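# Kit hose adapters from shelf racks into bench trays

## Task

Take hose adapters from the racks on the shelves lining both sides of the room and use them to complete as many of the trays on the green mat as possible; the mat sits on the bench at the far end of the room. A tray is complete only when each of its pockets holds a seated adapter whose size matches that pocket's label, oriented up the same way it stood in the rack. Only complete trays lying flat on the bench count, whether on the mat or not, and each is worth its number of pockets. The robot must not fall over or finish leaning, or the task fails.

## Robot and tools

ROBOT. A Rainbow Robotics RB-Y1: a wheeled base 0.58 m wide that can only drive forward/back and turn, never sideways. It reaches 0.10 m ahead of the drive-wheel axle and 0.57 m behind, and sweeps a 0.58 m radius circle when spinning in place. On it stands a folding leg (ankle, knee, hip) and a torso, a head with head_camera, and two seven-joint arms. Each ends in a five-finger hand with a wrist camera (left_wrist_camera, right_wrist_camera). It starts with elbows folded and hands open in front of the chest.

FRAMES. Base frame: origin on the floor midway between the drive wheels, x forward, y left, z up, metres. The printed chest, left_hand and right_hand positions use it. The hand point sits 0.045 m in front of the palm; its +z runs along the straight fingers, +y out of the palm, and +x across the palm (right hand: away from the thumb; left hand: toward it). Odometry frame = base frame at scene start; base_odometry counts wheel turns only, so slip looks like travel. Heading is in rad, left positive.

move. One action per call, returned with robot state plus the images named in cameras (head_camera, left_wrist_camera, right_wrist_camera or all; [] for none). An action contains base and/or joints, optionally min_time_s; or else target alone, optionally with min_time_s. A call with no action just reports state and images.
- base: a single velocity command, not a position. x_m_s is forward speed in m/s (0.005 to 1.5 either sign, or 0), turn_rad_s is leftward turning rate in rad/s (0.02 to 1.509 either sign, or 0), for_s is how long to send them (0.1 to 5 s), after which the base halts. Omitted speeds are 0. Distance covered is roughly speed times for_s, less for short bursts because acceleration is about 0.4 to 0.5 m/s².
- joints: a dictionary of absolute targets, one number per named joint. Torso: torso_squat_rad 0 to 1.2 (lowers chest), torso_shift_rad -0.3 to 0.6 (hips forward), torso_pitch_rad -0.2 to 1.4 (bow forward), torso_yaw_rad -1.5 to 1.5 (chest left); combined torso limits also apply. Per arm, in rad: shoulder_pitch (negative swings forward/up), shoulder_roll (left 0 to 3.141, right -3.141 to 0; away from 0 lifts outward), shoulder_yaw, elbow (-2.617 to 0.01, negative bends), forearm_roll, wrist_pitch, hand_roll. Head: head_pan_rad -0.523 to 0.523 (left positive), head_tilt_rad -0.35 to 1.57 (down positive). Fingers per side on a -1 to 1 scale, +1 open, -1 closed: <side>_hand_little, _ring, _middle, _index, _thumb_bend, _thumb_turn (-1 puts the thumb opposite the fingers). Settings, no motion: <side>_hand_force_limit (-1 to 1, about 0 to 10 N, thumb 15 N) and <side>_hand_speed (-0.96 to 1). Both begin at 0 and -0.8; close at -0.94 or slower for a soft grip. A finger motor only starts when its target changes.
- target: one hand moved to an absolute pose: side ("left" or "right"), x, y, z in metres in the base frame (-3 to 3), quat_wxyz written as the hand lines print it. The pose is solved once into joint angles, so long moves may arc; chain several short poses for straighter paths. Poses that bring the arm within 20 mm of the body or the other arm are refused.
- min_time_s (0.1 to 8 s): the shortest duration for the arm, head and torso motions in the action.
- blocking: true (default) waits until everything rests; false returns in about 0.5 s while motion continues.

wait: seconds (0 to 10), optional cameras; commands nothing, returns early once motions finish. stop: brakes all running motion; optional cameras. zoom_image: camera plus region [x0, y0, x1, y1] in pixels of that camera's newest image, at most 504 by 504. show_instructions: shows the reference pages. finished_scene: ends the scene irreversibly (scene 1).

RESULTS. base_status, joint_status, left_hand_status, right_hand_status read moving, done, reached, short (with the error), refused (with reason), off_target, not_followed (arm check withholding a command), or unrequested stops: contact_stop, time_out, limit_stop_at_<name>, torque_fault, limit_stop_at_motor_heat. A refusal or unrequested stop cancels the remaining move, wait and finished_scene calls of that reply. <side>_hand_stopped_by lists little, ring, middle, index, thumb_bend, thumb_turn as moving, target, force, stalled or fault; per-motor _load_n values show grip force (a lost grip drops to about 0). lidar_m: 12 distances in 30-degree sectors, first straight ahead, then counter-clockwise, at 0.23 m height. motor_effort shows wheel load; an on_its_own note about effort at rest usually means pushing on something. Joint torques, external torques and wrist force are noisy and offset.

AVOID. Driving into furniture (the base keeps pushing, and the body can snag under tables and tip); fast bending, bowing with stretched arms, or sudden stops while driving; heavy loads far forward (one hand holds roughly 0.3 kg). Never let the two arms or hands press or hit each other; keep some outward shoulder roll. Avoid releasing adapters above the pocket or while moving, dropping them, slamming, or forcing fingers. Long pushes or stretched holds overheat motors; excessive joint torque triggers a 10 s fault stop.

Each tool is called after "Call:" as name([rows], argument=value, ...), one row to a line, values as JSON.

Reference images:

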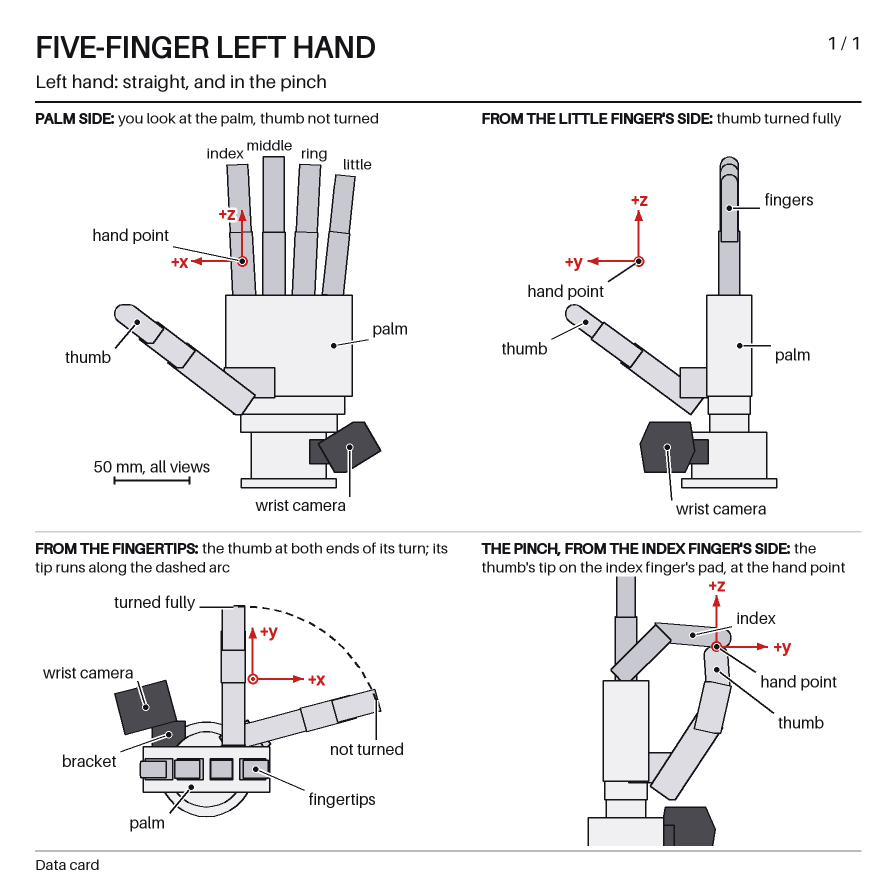

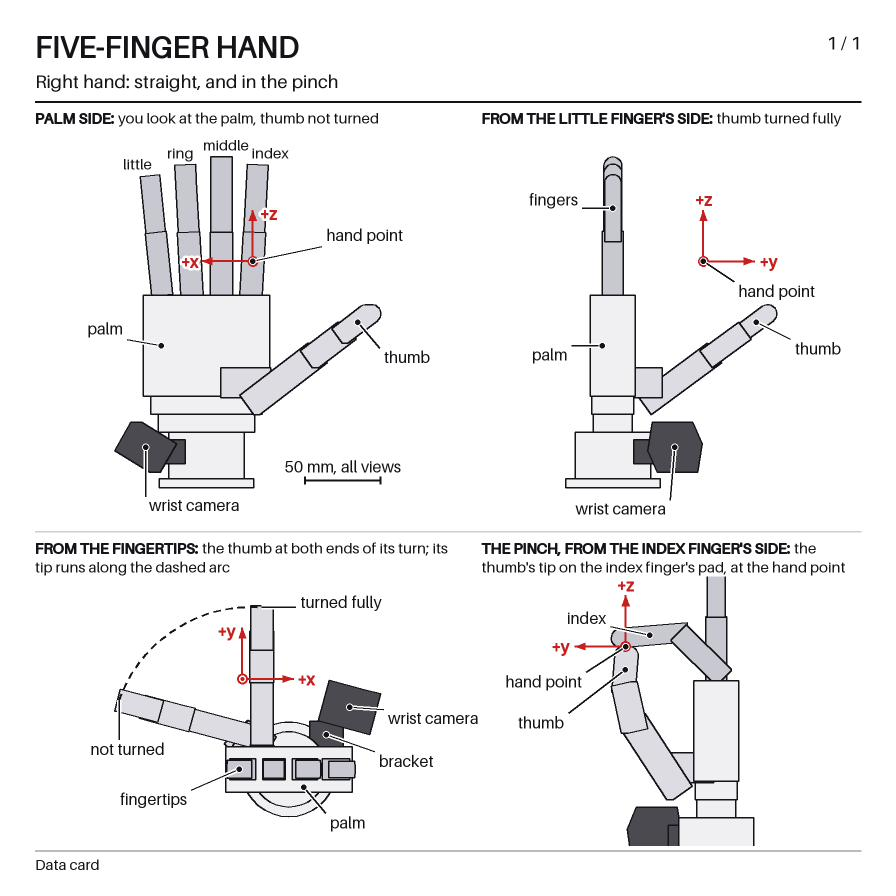

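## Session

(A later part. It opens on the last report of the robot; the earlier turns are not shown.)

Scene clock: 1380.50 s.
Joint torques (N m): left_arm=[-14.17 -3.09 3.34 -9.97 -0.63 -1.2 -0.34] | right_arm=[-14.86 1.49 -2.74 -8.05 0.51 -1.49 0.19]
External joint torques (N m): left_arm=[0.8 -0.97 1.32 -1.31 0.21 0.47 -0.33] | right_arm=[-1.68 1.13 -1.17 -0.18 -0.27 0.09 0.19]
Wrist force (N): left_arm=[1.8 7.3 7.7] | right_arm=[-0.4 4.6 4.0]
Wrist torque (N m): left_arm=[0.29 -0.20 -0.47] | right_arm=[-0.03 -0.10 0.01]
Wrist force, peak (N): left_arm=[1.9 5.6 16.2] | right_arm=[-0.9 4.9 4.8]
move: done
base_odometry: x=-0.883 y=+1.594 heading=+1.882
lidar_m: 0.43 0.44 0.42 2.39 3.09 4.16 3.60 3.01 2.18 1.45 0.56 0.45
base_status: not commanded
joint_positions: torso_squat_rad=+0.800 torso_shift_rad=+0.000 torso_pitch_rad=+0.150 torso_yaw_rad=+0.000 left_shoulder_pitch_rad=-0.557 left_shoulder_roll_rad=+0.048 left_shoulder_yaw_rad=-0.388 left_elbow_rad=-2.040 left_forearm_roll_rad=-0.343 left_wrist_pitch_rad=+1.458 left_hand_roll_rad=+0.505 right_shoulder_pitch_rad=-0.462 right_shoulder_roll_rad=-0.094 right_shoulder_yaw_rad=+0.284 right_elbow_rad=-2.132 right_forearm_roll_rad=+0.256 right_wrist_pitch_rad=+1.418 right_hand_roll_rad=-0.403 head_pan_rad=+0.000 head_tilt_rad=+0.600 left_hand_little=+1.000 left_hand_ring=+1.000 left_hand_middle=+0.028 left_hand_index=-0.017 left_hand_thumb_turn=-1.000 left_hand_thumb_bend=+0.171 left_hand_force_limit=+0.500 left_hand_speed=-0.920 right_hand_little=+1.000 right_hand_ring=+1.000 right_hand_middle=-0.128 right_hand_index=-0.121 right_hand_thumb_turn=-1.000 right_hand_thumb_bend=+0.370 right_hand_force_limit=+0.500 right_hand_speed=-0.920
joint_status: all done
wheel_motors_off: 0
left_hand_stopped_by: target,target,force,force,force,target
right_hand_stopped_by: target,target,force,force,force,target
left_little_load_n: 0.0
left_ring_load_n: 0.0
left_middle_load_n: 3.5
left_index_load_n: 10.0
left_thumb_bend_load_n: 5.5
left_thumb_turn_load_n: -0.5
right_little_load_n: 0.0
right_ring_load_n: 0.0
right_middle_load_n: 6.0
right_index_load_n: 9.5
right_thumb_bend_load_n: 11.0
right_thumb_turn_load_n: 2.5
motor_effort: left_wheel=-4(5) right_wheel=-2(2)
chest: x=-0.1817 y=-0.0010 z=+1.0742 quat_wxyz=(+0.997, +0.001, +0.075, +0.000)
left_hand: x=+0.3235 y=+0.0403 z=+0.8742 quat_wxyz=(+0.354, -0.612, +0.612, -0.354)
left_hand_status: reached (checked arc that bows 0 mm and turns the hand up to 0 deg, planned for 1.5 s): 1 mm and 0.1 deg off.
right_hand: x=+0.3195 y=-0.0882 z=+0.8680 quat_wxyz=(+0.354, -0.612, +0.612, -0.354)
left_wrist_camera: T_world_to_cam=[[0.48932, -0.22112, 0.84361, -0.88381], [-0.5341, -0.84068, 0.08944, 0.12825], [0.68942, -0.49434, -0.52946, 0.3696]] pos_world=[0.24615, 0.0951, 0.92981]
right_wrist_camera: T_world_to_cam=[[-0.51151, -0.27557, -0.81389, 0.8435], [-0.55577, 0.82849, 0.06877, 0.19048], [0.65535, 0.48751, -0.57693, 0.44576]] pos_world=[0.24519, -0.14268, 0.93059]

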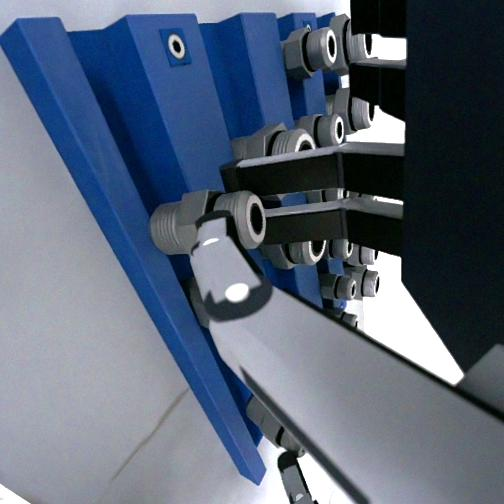

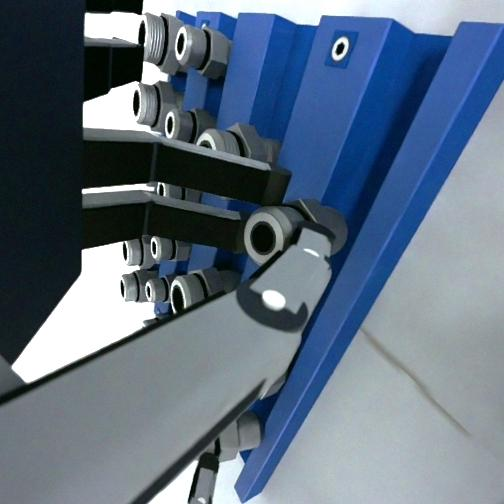

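Call:
move(joints={"left_hand_index": -0.3, "left_hand_middle": -0.3, "left_hand_thumb_bend": -0.03}, cameras=["left_wrist_camera", "right_wrist_camera"])

Call:
zoom_image(camera="left_wrist_camera", region=[130, 130, 330, 330])

Call:
zoom_image(camera="right_wrist_camera", region=[180, 130, 380, 330])

Scene clock: 1381.73 s.
Joint torques (N m): left_arm=[-14.33 -2.66 3.59 -9.63 -0.72 -1.31 -0.24] | right_arm=[-14.74 1.48 -2.57 -8.08 0.71 -1.5 0.15]
External joint torques (N m): left_arm=[0.64 -0.54 1.57 -0.97 0.13 0.36 -0.24] | right_arm=[-1.57 1.13 -1.01 -0.22 -0.07 0.09 0.14]
Wrist force (N): left_arm=[1.9 7.8 7.7] | right_arm=[-1.4 4.1 4.7]
Wrist torque (N m): left_arm=[0.29 -0.17 -0.46] | right_arm=[-0.14 0.10 -0.08]
Wrist force, peak (N): left_arm=[2.2 7.8 7.9] | right_arm=[-0.9 5.0 4.7]
move: off_target
base_odometry: x=-0.883 y=+1.594 heading=+1.882
lidar_m: 0.43 0.45 0.43 2.39 3.09 4.16 3.58 3.01 2.18 1.45 0.55 0.45
base_status: not commanded
joint_positions: torso_squat_rad=+0.800 torso_shift_rad=+0.000 torso_pitch_rad=+0.150 torso_yaw_rad=+0.000 left_shoulder_pitch_rad=-0.557 left_shoulder_roll_rad=+0.048 left_shoulder_yaw_rad=-0.388 left_elbow_rad=-2.040 left_forearm_roll_rad=-0.343 left_wrist_pitch_rad=+1.458 left_hand_roll_rad=+0.505 right_shoulder_pitch_rad=-0.462 right_shoulder_roll_rad=-0.094 right_shoulder_yaw_rad=+0.284 right_elbow_rad=-2.132 right_forearm_roll_rad=+0.256 right_wrist_pitch_rad=+1.418 right_hand_roll_rad=-0.403 head_pan_rad=+0.000 head_tilt_rad=+0.600 left_hand_little=+1.000 left_hand_ring=+1.000 left_hand_middle=+0.000 left_hand_index=-0.017 left_hand_thumb_turn=-1.000 left_hand_thumb_bend=+0.107 left_hand_force_limit=+0.500 left_hand_speed=-0.920 right_hand_little=+1.000 right_hand_ring=+1.000 right_hand_middle=-0.128 right_hand_index=-0.121 right_hand_thumb_turn=-1.000 right_hand_thumb_bend=+0.370 right_hand_force_limit=+0.500 right_hand_speed=-0.920
joint_status: left_hand_middle off_target (ended at +0.000, target -0.300); left_hand_index off_target (ended at -0.017, target -0.300); left_hand_thumb_bend off_target (ended at +0.107, target -0.030)
wheel_motors_off: 0
left_hand_stopped_by: target,target,force,force,force,target
right_hand_stopped_by: target,target,force,force,force,target
left_little_load_n: 0.0
left_ring_load_n: 0.0
left_middle_load_n: 10.0
left_index_load_n: 12.0
left_thumb_bend_load_n: 11.0
left_thumb_turn_load_n: 0.5
right_little_load_n: 0.0
right_ring_load_n: 0.0
right_middle_load_n: 6.5
right_index_load_n: 9.5
right_thumb_bend_load_n: 11.0
right_thumb_turn_load_n: 2.5
motor_effort: left_wheel=-3(4) right_wheel=-1(2)
chest: x=-0.1817 y=-0.0010 z=+1.0742 quat_wxyz=(+0.997, +0.001, +0.075, +0.000)
left_hand: x=+0.3235 y=+0.0403 z=+0.8742 quat_wxyz=(+0.354, -0.612, +0.612, -0.354)
right_hand: x=+0.3195 y=-0.0882 z=+0.8680 quat_wxyz=(+0.354, -0.612, +0.612, -0.354)
left_wrist_camera: T_world_to_cam=[[0.48926, -0.22108, 0.84365, -0.88384], [-0.53411, -0.84067, 0.08945, 0.12825], [0.68946, -0.49436, -0.52939, 0.36953]] pos_world=[0.24615, 0.0951, 0.92981]
right_wrist_camera: T_world_to_cam=[[-0.51151, -0.27557, -0.81389, 0.8435], [-0.55577, 0.82849, 0.06877, 0.19048], [0.65535, 0.48751, -0.57693, 0.44576]] pos_world=[0.24519, -0.14268, 0.93059]

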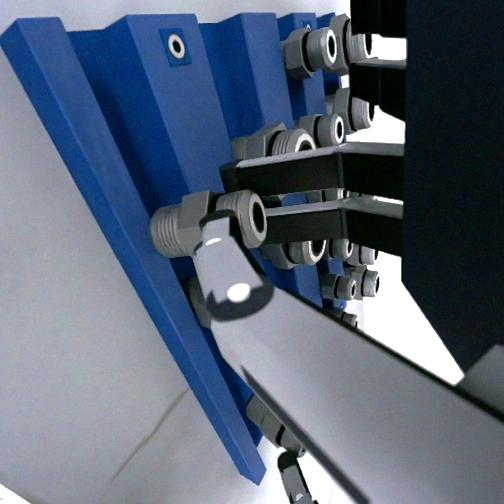

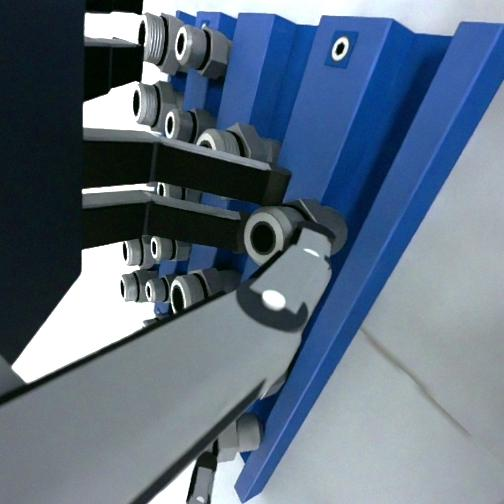

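Scaled by 2.520 from the camera's image (finer frame: 720x720).

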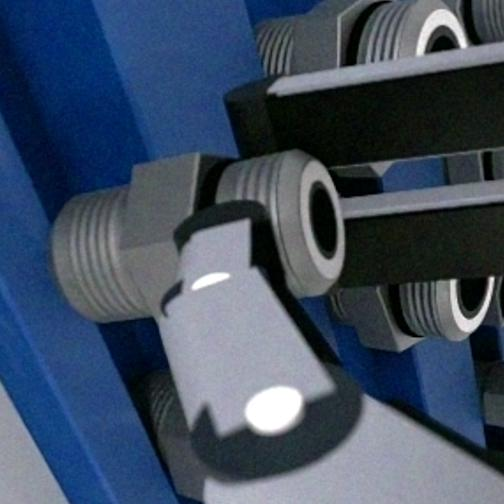

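Scaled by 2.520 from the camera's image (finer frame: 720x720).

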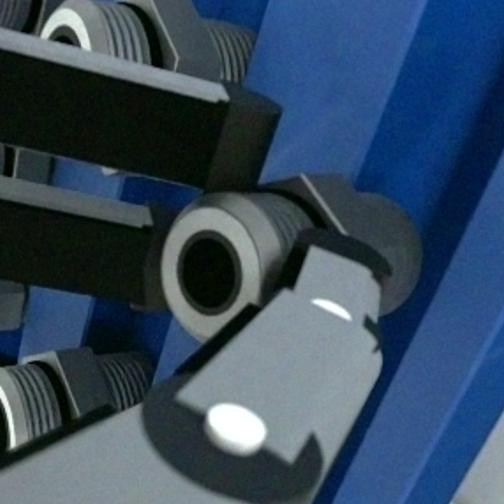

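Call:
move(target={"side": "left", "x": 0.3234, "y": 0.0406, "z": 0.95, "quat_wxyz": [0.3536, -0.6124, 0.6124, -0.3536]}, min_time_s=1.5)

Call:
move(target={"side": "right", "x": 0.3195, "y": -0.0884, "z": 0.95, "quat_wxyz": [0.3536, -0.6124, 0.6124, -0.3536]}, min_time_s=1.5, cameras=["all"])

Call:
zoom_image(camera="left_wrist_camera", region=[130, 130, 330, 330])

Call:
zoom_image(camera="right_wrist_camera", region=[180, 130, 380, 330])

Scene clock: 1384.43 s.
Joint torques (N m): left_arm=[-15.42 -1.58 3.99 -8.16 -0.47 -1.59 -0.23] | right_arm=[-14.92 1.34 -2.48 -8.22 0.6 -1.53 0.22]
External joint torques (N m): left_arm=[0.89 -0.61 2.12 -1.1 0.23 0.17 -0.22] | right_arm=[-1.75 0.98 -0.91 -0.35 -0.18 0.06 0.21]
Wrist force (N): left_arm=[2.0 7.6 7.9] | right_arm=[-0.5 4.0 3.9]
Wrist torque (N m): left_arm=[0.29 -0.18 -0.47] | right_arm=[-0.11 -0.06 0.05]
Wrist force, peak (N): left_arm=[2.2 7.9 8.1] | right_arm=[-1.0 5.3 4.2]
move: done
base_odometry: x=-0.883 y=+1.594 heading=+1.882
lidar_m: 0.42 0.45 0.42 2.39 3.09 4.15 3.60 3.02 2.18 1.45 0.55 0.44
base_status: not commanded
joint_positions: torso_squat_rad=+0.800 torso_shift_rad=+0.000 torso_pitch_rad=+0.150 torso_yaw_rad=+0.000 left_shoulder_pitch_rad=-0.759 left_shoulder_roll_rad=+0.006 left_shoulder_yaw_rad=-0.284 left_elbow_rad=-2.101 left_forearm_roll_rad=-0.303 left_wrist_pitch_rad=+1.691 left_hand_roll_rad=+0.404 right_shoulder_pitch_rad=-0.462 right_shoulder_roll_rad=-0.094 right_shoulder_yaw_rad=+0.284 right_elbow_rad=-2.132 right_forearm_roll_rad=+0.256 right_wrist_pitch_rad=+1.418 right_hand_roll_rad=-0.403 head_pan_rad=+0.000 head_tilt_rad=+0.600 left_hand_little=+1.000 left_hand_ring=+1.000 left_hand_middle=+0.000 left_hand_index=-0.017 left_hand_thumb_turn=-1.000 left_hand_thumb_bend=+0.107 left_hand_force_limit=+0.500 left_hand_speed=-0.920 right_hand_little=+1.000 right_hand_ring=+1.000 right_hand_middle=-0.128 right_hand_index=-0.121 right_hand_thumb_turn=-1.000 right_hand_thumb_bend=+0.370 right_hand_force_limit=+0.500 right_hand_speed=-0.920
joint_status: all done
wheel_motors_off: 0
left_hand_stopped_by: target,target,force,force,force,target
right_hand_stopped_by: target,target,force,force,force,target
left_little_load_n: 0.0
left_ring_load_n: 0.0
left_middle_load_n: 10.0
left_index_load_n: 12.5
left_thumb_bend_load_n: 11.0
left_thumb_turn_load_n: 0.5
right_little_load_n: -0.5
right_ring_load_n: 0.0
right_middle_load_n: 6.5
right_index_load_n: 9.5
right_thumb_bend_load_n: 11.0
right_thumb_turn_load_n: 2.5
motor_effort: left_wheel=-4(5) right_wheel=-1(2)
chest: x=-0.1817 y=-0.0010 z=+1.0742 quat_wxyz=(+0.997, +0.001, +0.075, +0.000)
left_hand: x=+0.3229 y=+0.0399 z=+0.9495 quat_wxyz=(+0.354, -0.611, +0.612, -0.356)
left_hand_status: reached (checked arc that bows 5 mm and turns the hand up to 1 deg, planned for 1.5 s): 1 mm and 0.3 deg off.
right_hand: x=+0.3195 y=-0.0882 z=+0.8680 quat_wxyz=(+0.354, -0.612, +0.612, -0.354)
pictures: none

Scene clock: 1386.27 s.
Joint torques (N m): left_arm=[-15.11 -1.88 3.81 -8.03 -0.34 -1.43 -0.29] | right_arm=[-16.73 -0.07 -2.57 -6.25 0.54 -1.5 0.19]
External joint torques (N m): left_arm=[1.21 -0.91 1.94 -0.97 0.36 0.33 -0.28] | right_arm=[-1.75 0.68 -1.17 -0.13 -0.06 0.13 0.18]
Wrist force (N): left_arm=[2.0 7.6 7.9] | right_arm=[-1.6 4.0 3.7]
Wrist torque (N m): left_arm=[0.27 -0.18 -0.47] | right_arm=[-0.11 0.17 -0.07]
Wrist force, peak (N): left_arm=[2.1 7.8 8.0] | right_arm=[-1.6 4.9 4.6]
move: done
base_odometry: x=-0.883 y=+1.594 heading=+1.882
lidar_m: 0.42 0.44 0.43 2.38 3.08 4.14 3.58 2.99 2.17 1.45 0.55 0.46
base_status: not commanded
joint_positions: torso_squat_rad=+0.800 torso_shift_rad=+0.000 torso_pitch_rad=+0.150 torso_yaw_rad=+0.000 left_shoulder_pitch_rad=-0.759 left_shoulder_roll_rad=+0.006 left_shoulder_yaw_rad=-0.284 left_elbow_rad=-2.101 left_forearm_roll_rad=-0.303 left_wrist_pitch_rad=+1.691 left_hand_roll_rad=+0.404 right_shoulder_pitch_rad=-0.703 right_shoulder_roll_rad=-0.066 right_shoulder_yaw_rad=+0.178 right_elbow_rad=-2.196 right_forearm_roll_rad=+0.210 right_wrist_pitch_rad=+1.705 right_hand_roll_rad=-0.315 head_pan_rad=+0.000 head_tilt_rad=+0.600 left_hand_little=+1.000 left_hand_ring=+1.000 left_hand_middle=+0.000 left_hand_index=-0.017 left_hand_thumb_turn=-1.000 left_hand_thumb_bend=+0.107 left_hand_force_limit=+0.500 left_hand_speed=-0.920 right_hand_little=+1.000 right_hand_ring=+1.000 right_hand_middle=-0.128 right_hand_index=-0.121 right_hand_thumb_turn=-1.000 right_hand_thumb_bend=+0.370 right_hand_force_limit=+0.500 right_hand_speed=-0.920
joint_status: all done
wheel_motors_off: 0
left_hand_stopped_by: target,target,force,force,force,target
right_hand_stopped_by: target,target,force,force,force,target
left_little_load_n: 0.0
left_ring_load_n: 0.0
left_middle_load_n: 9.5
left_index_load_n: 12.5
left_thumb_bend_load_n: 11.0
left_thumb_turn_load_n: 0.5
right_little_load_n: 0.0
right_ring_load_n: 0.0
right_middle_load_n: 6.0
right_index_load_n: 9.5
right_thumb_bend_load_n: 10.5
right_thumb_turn_load_n: 2.5
motor_effort: left_wheel=-1(5) right_wheel=-1(2)
chest: x=-0.1817 y=-0.0010 z=+1.0742 quat_wxyz=(+0.997, +0.001, +0.075, +0.000)
left_hand: x=+0.3229 y=+0.0399 z=+0.9495 quat_wxyz=(+0.354, -0.611, +0.612, -0.356)
right_hand: x=+0.3194 y=-0.0885 z=+0.9497 quat_wxyz=(+0.353, -0.612, +0.612, -0.354)
right_hand_status: reached (checked arc that bows 6 mm and turns the hand up to 1 deg, planned for 1.5 s): 0 mm and 0.0 deg off.
pictures: head_camera, left_wrist_camera, right_wrist_camera
head_camera: T_world_to_cam=[[-0.02391, -0.99971, -0.00052, -0.00207], [-0.69681, 0.01703, -0.71706, 0.88223], [0.71686, -0.01678, -0.69702, 0.92436]] pos_world=[-0.04795, -0.00159, 1.2769]
left_wrist_camera: T_world_to_cam=[[0.4869, -0.22019, 0.84525, -0.94804], [-0.53519, -0.83998, 0.08947, 0.12108], [0.69029, -0.49593, -0.52683, 0.40698]] pos_world=[0.24546, 0.09479, 1.00491]
right_wrist_camera: T_world_to_cam=[[-0.51328, -0.27543, -0.81282, 0.90944], [-0.55492, 0.82899, 0.06951, 0.18422], [0.65468, 0.48673, -0.57835, 0.49465]] pos_world=[0.24519, -0.14299, 1.01249]

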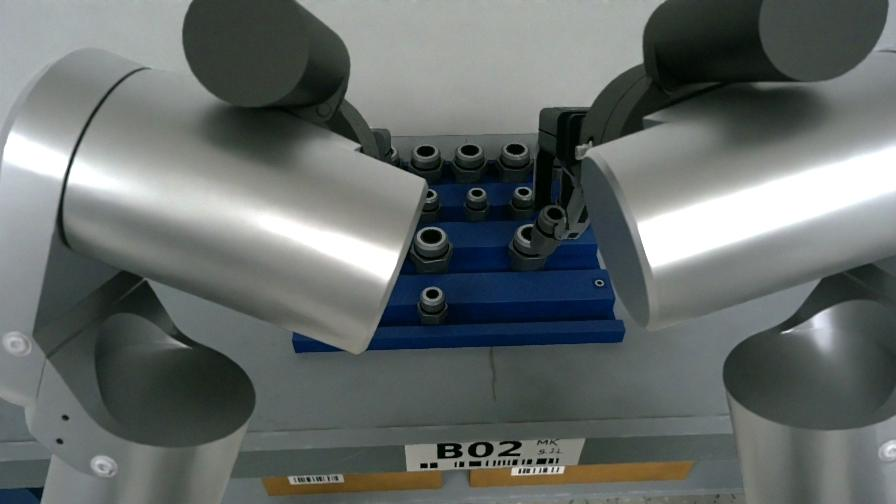

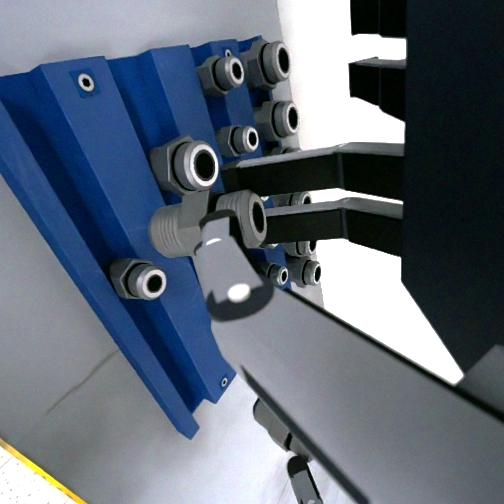

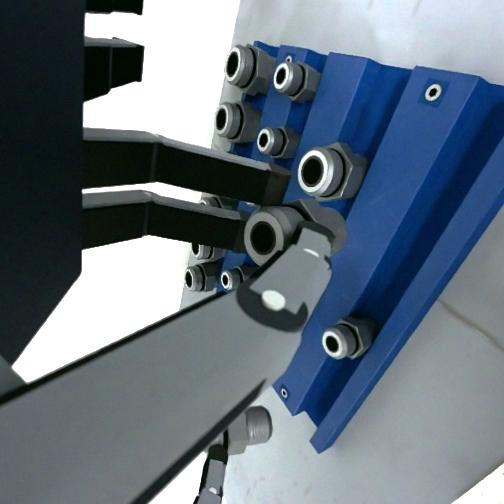

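Scaled by 2.520 from the camera's image (finer frame: 720x720).

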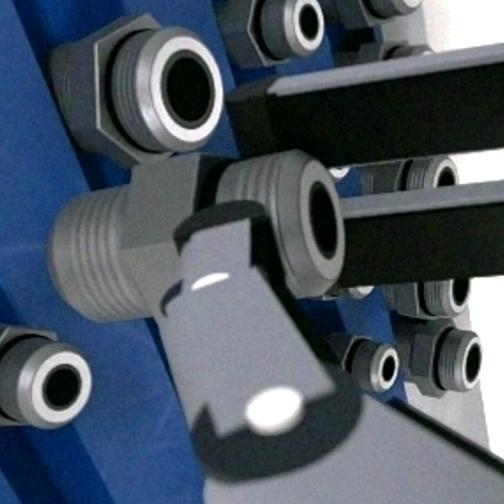

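Scaled by 2.520 from the camera's image (finer frame: 720x720).

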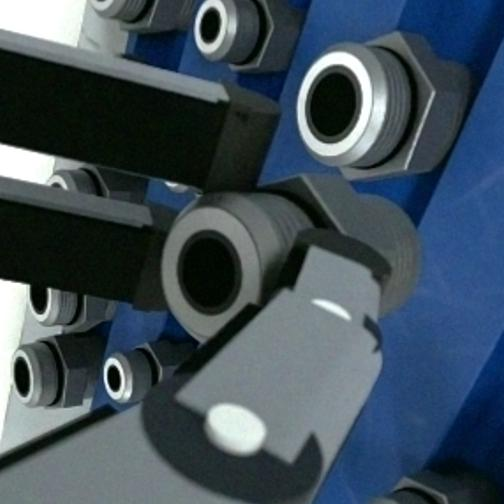

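Call:
zoom_image(camera="head_camera", region=[500, 185, 600, 255])

Scaled by 5.040 from the camera's image (finer frame: 1280x720).

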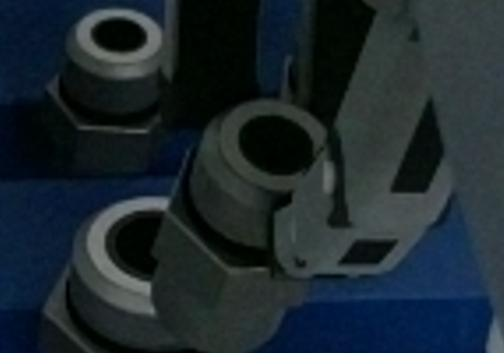

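Call:
move(joints={"left_shoulder_pitch_rad": -0.807, "left_shoulder_roll_rad": 0.25, "left_shoulder_yaw_rad": 0.212, "left_elbow_rad": -2.176, "left_forearm_roll_rad": 0.12, "left_wrist_pitch_rad": 1.781, "left_hand_roll_rad": 0.118, "right_shoulder_pitch_rad": -0.811, "right_shoulder_roll_rad": -0.255, "right_shoulder_yaw_rad": -0.201, "right_elbow_rad": -2.174, "right_forearm_roll_rad": -0.119, "right_wrist_pitch_rad": 1.784, "right_hand_roll_rad": -0.127}, min_time_s=1.5, cameras=["head_camera"])

Call:
zoom_image(camera="head_camera", region=[100, 110, 200, 210])

Call:
zoom_image(camera="head_camera", region=[660, 110, 760, 210])

Scene clock: 1389.30 s.
Joint torques (N m): left_arm=[-15.94 6.7 2.97 -6.61 -0.27 -1.84 -0.04] | right_arm=[-18.01 -8.15 -2.1 -4.71 0.16 -1.61 0.01]
External joint torques (N m): left_arm=[1.24 0.71 1.4 -0.88 -0.07 0.04 -0.04] | right_arm=[-1.77 -2.26 -0.8 0.53 -0.11 0.1 0.01]
Wrist force (N): left_arm=[2.2 7.5 7.7] | right_arm=[-1.1 3.9 4.3]
Wrist torque (N m): left_arm=[0.26 -0.22 -0.45] | right_arm=[-0.16 0.10 -0.08]
Wrist force, peak (N): left_arm=[2.4 7.9 8.0] | right_arm=[-1.7 5.3 4.2]
move: done
base_odometry: x=-0.883 y=+1.594 heading=+1.882
lidar_m: 0.43 0.44 0.43 2.40 3.08 4.15 3.59 3.01 2.17 1.45 0.56 0.44
base_status: not commanded
joint_positions: torso_squat_rad=+0.800 torso_shift_rad=+0.000 torso_pitch_rad=+0.150 torso_yaw_rad=+0.000 left_shoulder_pitch_rad=-0.807 left_shoulder_roll_rad=+0.250 left_shoulder_yaw_rad=+0.212 left_elbow_rad=-2.176 left_forearm_roll_rad=+0.120 left_wrist_pitch_rad=+1.781 left_hand_roll_rad=+0.118 right_shoulder_pitch_rad=-0.811 right_shoulder_roll_rad=-0.255 right_shoulder_yaw_rad=-0.201 right_elbow_rad=-2.174 right_forearm_roll_rad=-0.119 right_wrist_pitch_rad=+1.784 right_hand_roll_rad=-0.127 head_pan_rad=+0.000 head_tilt_rad=+0.600 left_hand_little=+1.000 left_hand_ring=+1.000 left_hand_middle=+0.000 left_hand_index=-0.017 left_hand_thumb_turn=-1.000 left_hand_thumb_bend=+0.107 left_hand_force_limit=+0.500 left_hand_speed=-0.920 right_hand_little=+1.000 right_hand_ring=+1.000 right_hand_middle=-0.128 right_hand_index=-0.121 right_hand_thumb_turn=-1.000 right_hand_thumb_bend=+0.370 right_hand_force_limit=+0.500 right_hand_speed=-0.920
joint_status: all done
wheel_motors_off: 0
left_hand_stopped_by: target,target,force,force,force,target
right_hand_stopped_by: target,target,force,force,force,target
left_little_load_n: -0.5
left_ring_load_n: 0.0
left_middle_load_n: 9.5
left_index_load_n: 12.5
left_thumb_bend_load_n: 11.0
left_thumb_turn_load_n: 0.5
right_little_load_n: 0.0
right_ring_load_n: 0.0
right_middle_load_n: 6.0
right_index_load_n: 9.5
right_thumb_bend_load_n: 10.5
right_thumb_turn_load_n: 2.5
motor_effort: left_wheel=-4(6) right_wheel=-2(2)
chest: x=-0.1817 y=-0.0010 z=+1.0742 quat_wxyz=(+0.997, +0.001, +0.075, +0.000)
left_hand: x=+0.3399 y=+0.1999 z=+0.9997 quat_wxyz=(+0.354, -0.612, +0.612, -0.353)
right_hand: x=+0.3399 y=-0.1997 z=+0.9994 quat_wxyz=(+0.353, -0.613, +0.612, -0.353)
head_camera: T_world_to_cam=[[-0.02391, -0.99971, -0.00052, -0.00207], [-0.69681, 0.01703, -0.71706, 0.88223], [0.71686, -0.01678, -0.69702, 0.92436]] pos_world=[-0.04795, -0.00159, 1.2769]

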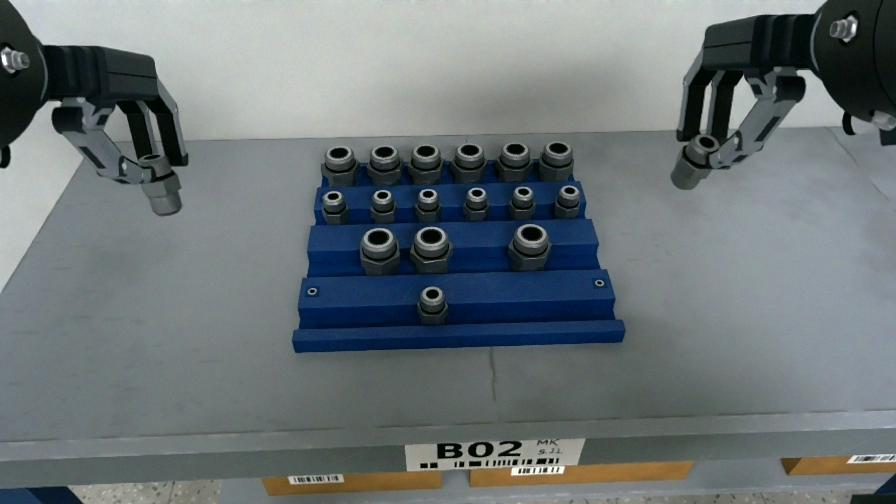

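Scaled by 5.040 from the camera's image (finer frame: 1280x720).

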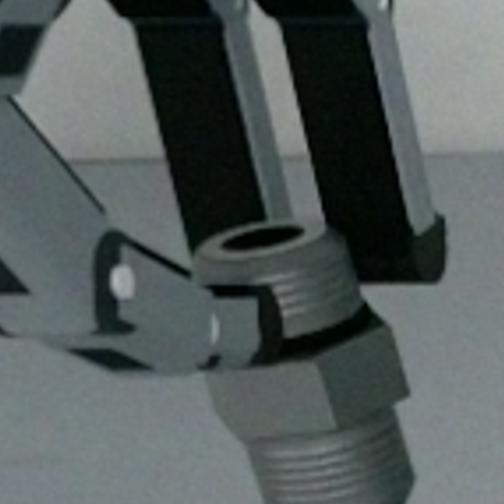

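Scaled by 5.040 from the camera's image (finer frame: 1280x720).

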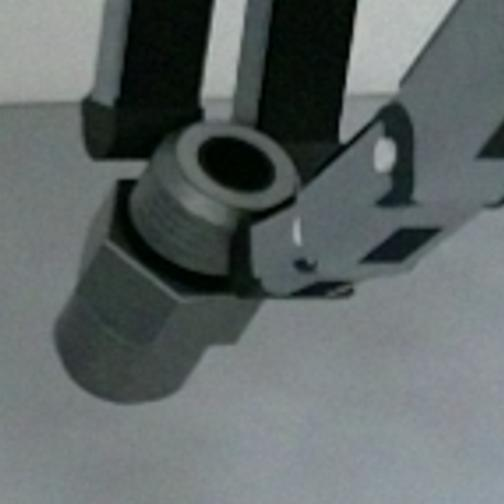

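Call:
move(base={"x_m_s": -0.45, "for_s": 1.7}, cameras=[])

Call:
move(base={"turn_rad_s": 0.88, "for_s": 2.2}, joints={"torso_squat_rad": 0.5}, cameras=[])

Scene clock: 1394.03 s.
Joint torques (N m): left_arm=[-16.12 6.93 2.38 -6.42 -0.11 -1.76 0.01] | right_arm=[-17.6 -7.98 -1.67 -5.26 0.22 -1.83 0.08]
External joint torques (N m): left_arm=[1.06 0.94 0.81 -0.68 0.09 0.13 0.02] | right_arm=[-1.35 -2.09 -0.37 -0.02 -0.05 -0.12 0.07]
Wrist force (N): left_arm=[2.1 7.5 7.4] | right_arm=[-1.1 4.2 3.9]
Wrist torque (N m): left_arm=[0.29 -0.22 -0.45] | right_arm=[-0.10 0.05 -0.04]
Wrist force, peak (N): left_arm=[2.2 7.7 8.4] | right_arm=[-1.6 5.5 4.2]
move: done
base_odometry: x=-0.649 y=+0.866 heading=+1.881
lidar_m: 1.19 1.06 1.96 2.96 3.06 3.37 2.83 3.03 2.18 2.09 1.73 1.11
base_status: done (sent for 1.7 of 1.7 s)
joint_positions: torso_squat_rad=+0.800 torso_shift_rad=+0.000 torso_pitch_rad=+0.150 torso_yaw_rad=+0.000 left_shoulder_pitch_rad=-0.807 left_shoulder_roll_rad=+0.250 left_shoulder_yaw_rad=+0.212 left_elbow_rad=-2.176 left_forearm_roll_rad=+0.120 left_wrist_pitch_rad=+1.781 left_hand_roll_rad=+0.118 right_shoulder_pitch_rad=-0.811 right_shoulder_roll_rad=-0.255 right_shoulder_yaw_rad=-0.201 right_elbow_rad=-2.174 right_forearm_roll_rad=-0.119 right_wrist_pitch_rad=+1.784 right_hand_roll_rad=-0.127 head_pan_rad=+0.000 head_tilt_rad=+0.600 left_hand_little=+1.000 left_hand_ring=+1.000 left_hand_middle=+0.000 left_hand_index=-0.017 left_hand_thumb_turn=-1.000 left_hand_thumb_bend=+0.107 left_hand_force_limit=+0.500 left_hand_speed=-0.920 right_hand_little=+1.000 right_hand_ring=+1.000 right_hand_middle=-0.128 right_hand_index=-0.121 right_hand_thumb_turn=-1.000 right_hand_thumb_bend=+0.370 right_hand_force_limit=+0.500 right_hand_speed=-0.920
joint_status: not commanded
wheel_motors_off: 0
left_hand_stopped_by: target,target,force,force,force,target
right_hand_stopped_by: target,target,force,force,force,target
left_little_load_n: 0.0
left_ring_load_n: 0.0
left_middle_load_n: 9.5
left_index_load_n: 12.0
left_thumb_bend_load_n: 11.0
left_thumb_turn_load_n: 0.5
right_little_load_n: 0.0
right_ring_load_n: 0.0
right_middle_load_n: 6.0
right_index_load_n: 9.5
right_thumb_bend_load_n: 11.0
right_thumb_turn_load_n: 2.0
motor_effort: left_wheel=-8(32) right_wheel=+5(28)
chest: x=-0.1818 y=-0.0010 z=+1.0741 quat_wxyz=(+0.997, +0.001, +0.075, +0.000)
left_hand: x=+0.3399 y=+0.1999 z=+0.9999 quat_wxyz=(+0.354, -0.612, +0.612, -0.353)
right_hand: x=+0.3399 y=-0.1997 z=+0.9995 quat_wxyz=(+0.353, -0.613, +0.612, -0.353)

Scene clock: 1398.30 s.
Joint torques (N m): left_arm=[-15.74 6.87 2.13 -6.61 -0.16 -1.89 -0.22] | right_arm=[-17.14 -7.42 -1.97 -5.12 0.24 -1.8 0.02]
External joint torques (N m): left_arm=[1.44 0.88 0.56 -0.88 0.04 -0.01 -0.21] | right_arm=[-0.9 -1.53 -0.67 0.13 -0.03 -0.09 0.02]
Wrist force (N): left_arm=[2.1 7.4 7.7] | right_arm=[-1.0 4.4 3.6]
Wrist torque (N m): left_arm=[0.27 -0.21 -0.44] | right_arm=[-0.01 0.08 -0.05]
Wrist force, peak (N): left_arm=[1.9 7.8 8.2] | right_arm=[-1.5 4.9 5.1]
move: done
base_odometry: x=-0.649 y=+0.866 heading=-2.466
lidar_m: 3.00 3.55 2.83 2.85 2.31 2.08 1.76 1.12 1.21 1.06 1.73 2.97
base_status: done (sent for 2.2 of 2.2 s)
joint_positions: torso_squat_rad=+0.500 torso_shift_rad=+0.000 torso_pitch_rad=+0.150 torso_yaw_rad=+0.000 left_shoulder_pitch_rad=-0.807 left_shoulder_roll_rad=+0.250 left_shoulder_yaw_rad=+0.212 left_elbow_rad=-2.176 left_forearm_roll_rad=+0.120 left_wrist_pitch_rad=+1.781 left_hand_roll_rad=+0.118 right_shoulder_pitch_rad=-0.811 right_shoulder_roll_rad=-0.255 right_shoulder_yaw_rad=-0.201 right_elbow_rad=-2.174 right_forearm_roll_rad=-0.119 right_wrist_pitch_rad=+1.784 right_hand_roll_rad=-0.127 head_pan_rad=+0.000 head_tilt_rad=+0.600 left_hand_little=+1.000 left_hand_ring=+1.000 left_hand_middle=+0.000 left_hand_index=-0.017 left_hand_thumb_turn=-1.000 left_hand_thumb_bend=+0.107 left_hand_force_limit=+0.500 left_hand_speed=-0.920 right_hand_little=+1.000 right_hand_ring=+1.000 right_hand_middle=-0.128 right_hand_index=-0.121 right_hand_thumb_turn=-1.000 right_hand_thumb_bend=+0.370 right_hand_force_limit=+0.500 right_hand_speed=-0.920
joint_status: all done
wheel_motors_off: 0
left_hand_stopped_by: target,target,force,force,force,target
right_hand_stopped_by: target,target,force,force,force,target
left_little_load_n: -0.5
left_ring_load_n: 0.0
left_middle_load_n: 10.0
left_index_load_n: 12.0
left_thumb_bend_load_n: 11.0
left_thumb_turn_load_n: 0.5
right_little_load_n: 0.0
right_ring_load_n: 0.0
right_middle_load_n: 6.0
right_index_load_n: 9.5
right_thumb_bend_load_n: 11.0
right_thumb_turn_load_n: 2.0
motor_effort: left_wheel=+4(34) right_wheel=+4(21)
chest: x=-0.1817 y=-0.0011 z=+1.2008 quat_wxyz=(+0.997, +0.001, +0.075, +0.000)
left_hand: x=+0.3399 y=+0.1998 z=+1.1264 quat_wxyz=(+0.354, -0.612, +0.612, -0.353)
right_hand: x=+0.3399 y=-0.1998 z=+1.1260 quat_wxyz=(+0.353, -0.613, +0.612, -0.353)

Call:
move(base={"x_m_s": 0.92, "for_s": 3.0}, cameras=[])

Call:
move(base={"turn_rad_s": -0.328, "for_s": 1.0}, cameras=[])

Call:
move(base={"x_m_s": 0.285, "for_s": 0.68}, cameras=["head_camera"])

Scene clock: 1403.80 s.
Joint torques (N m): left_arm=[-15.85 6.79 2.83 -6.07 -0.3 -1.73 0.05] | right_arm=[-17.27 -8.15 -1.81 -5.14 0.13 -1.7 0.07]
External joint torques (N m): left_arm=[1.33 0.8 1.26 -0.34 -0.11 0.16 0.06] | right_arm=[-1.03 -2.26 -0.5 0.1 -0.14 0.01 0.07]
Wrist force (N): left_arm=[2.0 7.6 7.7] | right_arm=[-1.6 5.3 4.4]
Wrist torque (N m): left_arm=[0.28 -0.20 -0.45] | right_arm=[0.07 0.12 -0.02]
Wrist force, peak (N): left_arm=[1.9 7.9 8.0] | right_arm=[-1.4 5.5 4.4]
move: done
base_odometry: x=-2.803 y=-0.860 heading=-2.466
lidar_m: 0.38 0.48 0.93 2.28 2.79 4.67 3.68 2.62 2.36 0.69 0.43 0.39
base_status: done (sent for 3 of 3 s)
joint_positions: torso_squat_rad=+0.500 torso_shift_rad=+0.000 torso_pitch_rad=+0.150 torso_yaw_rad=+0.000 left_shoulder_pitch_rad=-0.807 left_shoulder_roll_rad=+0.250 left_shoulder_yaw_rad=+0.212 left_elbow_rad=-2.176 left_forearm_roll_rad=+0.120 left_wrist_pitch_rad=+1.781 left_hand_roll_rad=+0.118 right_shoulder_pitch_rad=-0.811 right_shoulder_roll_rad=-0.255 right_shoulder_yaw_rad=-0.201 right_elbow_rad=-2.174 right_forearm_roll_rad=-0.119 right_wrist_pitch_rad=+1.784 right_hand_roll_rad=-0.127 head_pan_rad=+0.000 head_tilt_rad=+0.600 left_hand_little=+1.000 left_hand_ring=+1.000 left_hand_middle=+0.000 left_hand_index=-0.017 left_hand_thumb_turn=-1.000 left_hand_thumb_bend=+0.107 left_hand_force_limit=+0.500 left_hand_speed=-0.920 right_hand_little=+1.000 right_hand_ring=+1.000 right_hand_middle=-0.128 right_hand_index=-0.121 right_hand_thumb_turn=-1.000 right_hand_thumb_bend=+0.370 right_hand_force_limit=+0.500 right_hand_speed=-0.920
joint_status: not commanded
wheel_motors_off: 0
left_hand_stopped_by: target,target,force,force,force,target
right_hand_stopped_by: target,target,force,force,force,target
left_little_load_n: 0.0
left_ring_load_n: 0.0
left_middle_load_n: 9.5
left_index_load_n: 12.0
left_thumb_bend_load_n: 11.0
left_thumb_turn_load_n: 0.5
right_little_load_n: 0.0
right_ring_load_n: 0.0
right_middle_load_n: 6.0
right_index_load_n: 9.5
right_thumb_bend_load_n: 11.0
right_thumb_turn_load_n: 2.5
motor_effort: left_wheel=-1(45) right_wheel=-2(27)
chest: x=-0.1816 y=-0.0011 z=+1.2008 quat_wxyz=(+0.997, +0.001, +0.075, +0.000)
left_hand: x=+0.3400 y=+0.1998 z=+1.1264 quat_wxyz=(+0.354, -0.612, +0.612, -0.353)
right_hand: x=+0.3400 y=-0.1998 z=+1.1259 quat_wxyz=(+0.353, -0.613, +0.613, -0.353)

Scene clock: 1405.77 s.
Joint torques (N m): left_arm=[-15.97 7.03 2.28 -6.13 -0.23 -1.62 -0.08] | right_arm=[-17.48 -7.58 -2.05 -5.37 0.25 -1.76 0.1]
External joint torques (N m): left_arm=[1.21 1.05 0.7 -0.4 -0.04 0.27 -0.08] | right_arm=[-1.24 -1.68 -0.75 -0.13 -0.02 -0.05 0.09]
Wrist force (N): left_arm=[2.0 7.5 7.6] | right_arm=[-1.4 3.9 4.1]
Wrist torque (N m): left_arm=[0.29 -0.21 -0.46] | right_arm=[-0.15 0.13 -0.05]
Wrist force, peak (N): left_arm=[2.1 7.7 8.1] | right_arm=[-1.6 4.7 4.8]
move: done
base_odometry: x=-2.802 y=-0.860 heading=-2.794
lidar_m: 0.38 0.40 0.56 2.27 2.38 2.87 4.67 2.93 2.45 1.44 0.54 0.40
base_status: done (sent for 1 of 1 s)
joint_positions: torso_squat_rad=+0.500 torso_shift_rad=+0.000 torso_pitch_rad=+0.150 torso_yaw_rad=+0.000 left_shoulder_pitch_rad=-0.807 left_shoulder_roll_rad=+0.250 left_shoulder_yaw_rad=+0.212 left_elbow_rad=-2.176 left_forearm_roll_rad=+0.120 left_wrist_pitch_rad=+1.781 left_hand_roll_rad=+0.118 right_shoulder_pitch_rad=-0.811 right_shoulder_roll_rad=-0.255 right_shoulder_yaw_rad=-0.201 right_elbow_rad=-2.174 right_forearm_roll_rad=-0.119 right_wrist_pitch_rad=+1.784 right_hand_roll_rad=-0.127 head_pan_rad=+0.000 head_tilt_rad=+0.600 left_hand_little=+1.000 left_hand_ring=+1.000 left_hand_middle=+0.000 left_hand_index=-0.017 left_hand_thumb_turn=-1.000 left_hand_thumb_bend=+0.107 left_hand_force_limit=+0.500 left_hand_speed=-0.920 right_hand_little=+1.000 right_hand_ring=+1.000 right_hand_middle=-0.128 right_hand_index=-0.121 right_hand_thumb_turn=-1.000 right_hand_thumb_bend=+0.370 right_hand_force_limit=+0.500 right_hand_speed=-0.920
joint_status: not commanded
wheel_motors_off: 0
left_hand_stopped_by: target,target,force,force,force,target
right_hand_stopped_by: target,target,force,force,force,target
left_little_load_n: 0.0
left_ring_load_n: 0.0
left_middle_load_n: 9.5
left_index_load_n: 12.5
left_thumb_bend_load_n: 11.0
left_thumb_turn_load_n: 0.5
right_little_load_n: 0.0
right_ring_load_n: 0.0
right_middle_load_n: 6.0
right_index_load_n: 9.5
right_thumb_bend_load_n: 11.0
right_thumb_turn_load_n: 2.5
motor_effort: left_wheel=+7(33) right_wheel=+2(21)
chest: x=-0.1816 y=-0.0011 z=+1.2008 quat_wxyz=(+0.997, +0.001, +0.075, +0.000)
left_hand: x=+0.3400 y=+0.1998 z=+1.1264 quat_wxyz=(+0.354, -0.612, +0.612, -0.353)
right_hand: x=+0.3400 y=-0.1998 z=+1.1260 quat_wxyz=(+0.353, -0.613, +0.613, -0.353)

Scene clock: 1407.50 s.
Joint torques (N m): left_arm=[-15.37 6.83 2.58 -6.46 -0.07 -1.7 -0.15] | right_arm=[-17.02 -7.84 -1.8 -5.33 0.22 -1.83 0.05]
External joint torques (N m): left_arm=[1.81 0.84 1.01 -0.73 0.12 0.19 -0.14] | right_arm=[-0.77 -1.95 -0.5 -0.09 -0.05 -0.13 0.04]
Wrist force (N): left_arm=[2.1 7.5 7.7] | right_arm=[-1.6 4.7 4.8]
Wrist torque (N m): left_arm=[0.28 -0.21 -0.45] | right_arm=[-0.03 0.11 -0.11]
Wrist force, peak (N): left_arm=[2.0 7.7 8.4] | right_arm=[-1.6 4.7 4.8]
move: done
base_odometry: x=-2.970 y=-0.921 heading=-2.794
lidar_m: 0.21 0.21 0.30 0.92 2.36 3.00 4.84 3.06 2.45 0.79 0.30 0.22
base_status: done (sent for 0.67 of 0.67 s)
joint_positions: torso_squat_rad=+0.500 torso_shift_rad=+0.000 torso_pitch_rad=+0.150 torso_yaw_rad=+0.000 left_shoulder_pitch_rad=-0.807 left_shoulder_roll_rad=+0.250 left_shoulder_yaw_rad=+0.212 left_elbow_rad=-2.176 left_forearm_roll_rad=+0.120 left_wrist_pitch_rad=+1.781 left_hand_roll_rad=+0.118 right_shoulder_pitch_rad=-0.811 right_shoulder_roll_rad=-0.255 right_shoulder_yaw_rad=-0.201 right_elbow_rad=-2.174 right_forearm_roll_rad=-0.119 right_wrist_pitch_rad=+1.784 right_hand_roll_rad=-0.127 head_pan_rad=+0.000 head_tilt_rad=+0.600 left_hand_little=+1.000 left_hand_ring=+1.000 left_hand_middle=+0.000 left_hand_index=-0.017 left_hand_thumb_turn=-1.000 left_hand_thumb_bend=+0.107 left_hand_force_limit=+0.500 left_hand_speed=-0.920 right_hand_little=+1.000 right_hand_ring=+1.000 right_hand_middle=-0.128 right_hand_index=-0.121 right_hand_thumb_turn=-1.000 right_hand_thumb_bend=+0.370 right_hand_force_limit=+0.500 right_hand_speed=-0.920
joint_status: not commanded
wheel_motors_off: 0
left_hand_stopped_by: target,target,force,force,force,target
right_hand_stopped_by: target,target,force,force,force,target
left_little_load_n: 0.0
left_ring_load_n: 0.0
left_middle_load_n: 9.5
left_index_load_n: 12.5
left_thumb_bend_load_n: 11.0
left_thumb_turn_load_n: 0.5
right_little_load_n: 0.0
right_ring_load_n: 0.0
right_middle_load_n: 6.0
right_index_load_n: 9.5
right_thumb_bend_load_n: 10.5
right_thumb_turn_load_n: 2.5
motor_effort: left_wheel=-4(41) right_wheel=+3(22)
chest: x=-0.1816 y=-0.0011 z=+1.2008 quat_wxyz=(+0.997, +0.001, +0.075, +0.000)
left_hand: x=+0.3400 y=+0.1998 z=+1.1264 quat_wxyz=(+0.354, -0.612, +0.612, -0.353)
right_hand: x=+0.3400 y=-0.1998 z=+1.1260 quat_wxyz=(+0.353, -0.613, +0.613, -0.353)
head_camera: T_world_to_cam=[[-0.02391, -0.99971, -0.00051, -0.00211], [-0.69686, 0.01703, -0.71701, 0.97301], [0.71681, -0.01678, -0.69707, 1.0126]] pos_world=[-0.04784, -0.00169, 1.4035]

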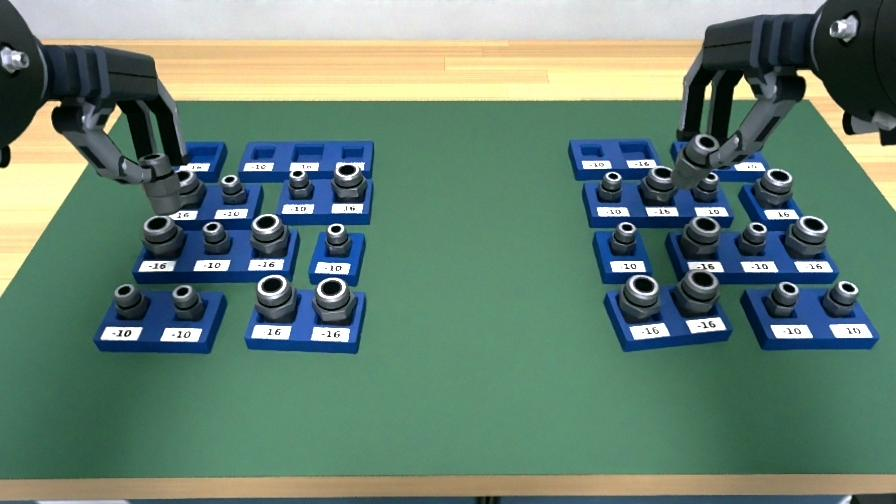

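Call:
move(base={"x_m_s": 0.13, "for_s": 0.5}, cameras=["head_camera"])

Scene clock: 1408.97 s.
Joint torques (N m): left_arm=[-15.35 6.58 3.04 -5.93 -0.31 -1.82 -0.1] | right_arm=[-17.16 -7.98 -1.74 -5.06 0.2 -1.78 0]
External joint torques (N m): left_arm=[1.83 0.6 1.47 -0.2 -0.12 0.07 -0.1] | right_arm=[-0.91 -2.09 -0.43 0.18 -0.07 -0.07 -0.01]
Wrist force (N): left_arm=[2.0 7.7 7.8] | right_arm=[-1.6 4.0 3.9]
Wrist torque (N m): left_arm=[0.30 -0.19 -0.46] | right_arm=[-0.13 0.16 -0.08]
Wrist force, peak (N): left_arm=[2.1 7.5 8.4] | right_arm=[-0.9 4.8 4.9]
move: done
base_odometry: x=-3.031 y=-0.943 heading=-2.795
lidar_m: 0.14 0.15 0.22 0.65 2.36 3.06 4.91 3.11 2.45 0.55 0.20 0.15
base_status: done (sent for 0.5 of 0.5 s)
joint_positions: torso_squat_rad=+0.500 torso_shift_rad=+0.000 torso_pitch_rad=+0.150 torso_yaw_rad=+0.000 left_shoulder_pitch_rad=-0.807 left_shoulder_roll_rad=+0.250 left_shoulder_yaw_rad=+0.212 left_elbow_rad=-2.176 left_forearm_roll_rad=+0.120 left_wrist_pitch_rad=+1.781 left_hand_roll_rad=+0.118 right_shoulder_pitch_rad=-0.811 right_shoulder_roll_rad=-0.255 right_shoulder_yaw_rad=-0.201 right_elbow_rad=-2.174 right_forearm_roll_rad=-0.119 right_wrist_pitch_rad=+1.784 right_hand_roll_rad=-0.127 head_pan_rad=+0.000 head_tilt_rad=+0.600 left_hand_little=+1.000 left_hand_ring=+1.000 left_hand_middle=+0.000 left_hand_index=-0.017 left_hand_thumb_turn=-1.000 left_hand_thumb_bend=+0.107 left_hand_force_limit=+0.500 left_hand_speed=-0.920 right_hand_little=+1.000 right_hand_ring=+1.000 right_hand_middle=-0.128 right_hand_index=-0.121 right_hand_thumb_turn=-1.000 right_hand_thumb_bend=+0.370 right_hand_force_limit=+0.500 right_hand_speed=-0.920
joint_status: not commanded
wheel_motors_off: 0
left_hand_stopped_by: target,target,force,force,force,target
right_hand_stopped_by: target,target,force,force,force,target
left_little_load_n: 0.0
left_ring_load_n: 0.0
left_middle_load_n: 9.5
left_index_load_n: 12.0
left_thumb_bend_load_n: 11.0
left_thumb_turn_load_n: 0.5
right_little_load_n: -0.5
right_ring_load_n: 0.0
right_middle_load_n: 6.0
right_index_load_n: 9.5
right_thumb_bend_load_n: 10.5
right_thumb_turn_load_n: 2.0
motor_effort: left_wheel=-3(21) right_wheel=+1(21)
chest: x=-0.1817 y=-0.0011 z=+1.2008 quat_wxyz=(+0.997, +0.001, +0.075, +0.000)
left_hand: x=+0.3400 y=+0.1998 z=+1.1264 quat_wxyz=(+0.354, -0.612, +0.612, -0.353)
right_hand: x=+0.3400 y=-0.1998 z=+1.1260 quat_wxyz=(+0.353, -0.613, +0.612, -0.353)
head_camera: T_world_to_cam=[[-0.0239, -0.99971, -0.00051, -0.00211], [-0.69681, 0.01703, -0.71706, 0.97308], [0.71686, -0.01678, -0.69702, 1.01253]] pos_world=[-0.04785, -0.00169, 1.4035]

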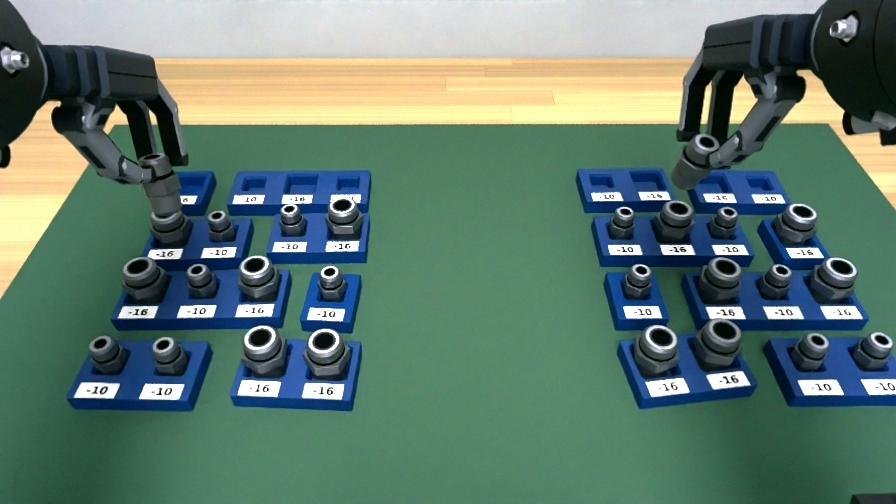

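Call:
zoom_image(camera="head_camera", region=[560, 150, 700, 230])

Call:
zoom_image(camera="head_camera", region=[280, 150, 420, 230])

Scaled by 3.600 from the camera's image (finer frame: 1280x720).

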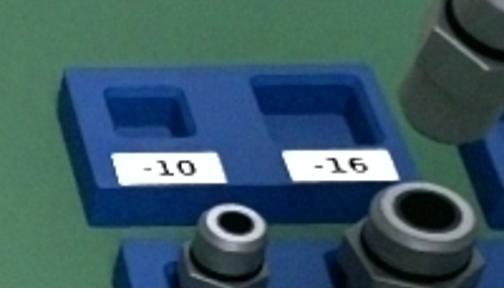

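Scaled by 3.600 from the camera's image (finer frame: 1280x720).

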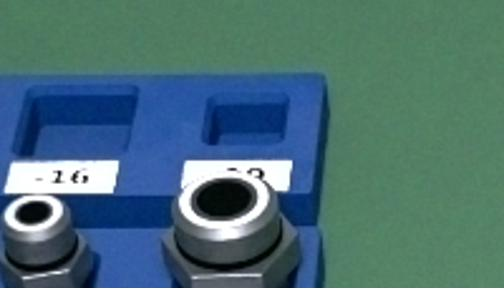

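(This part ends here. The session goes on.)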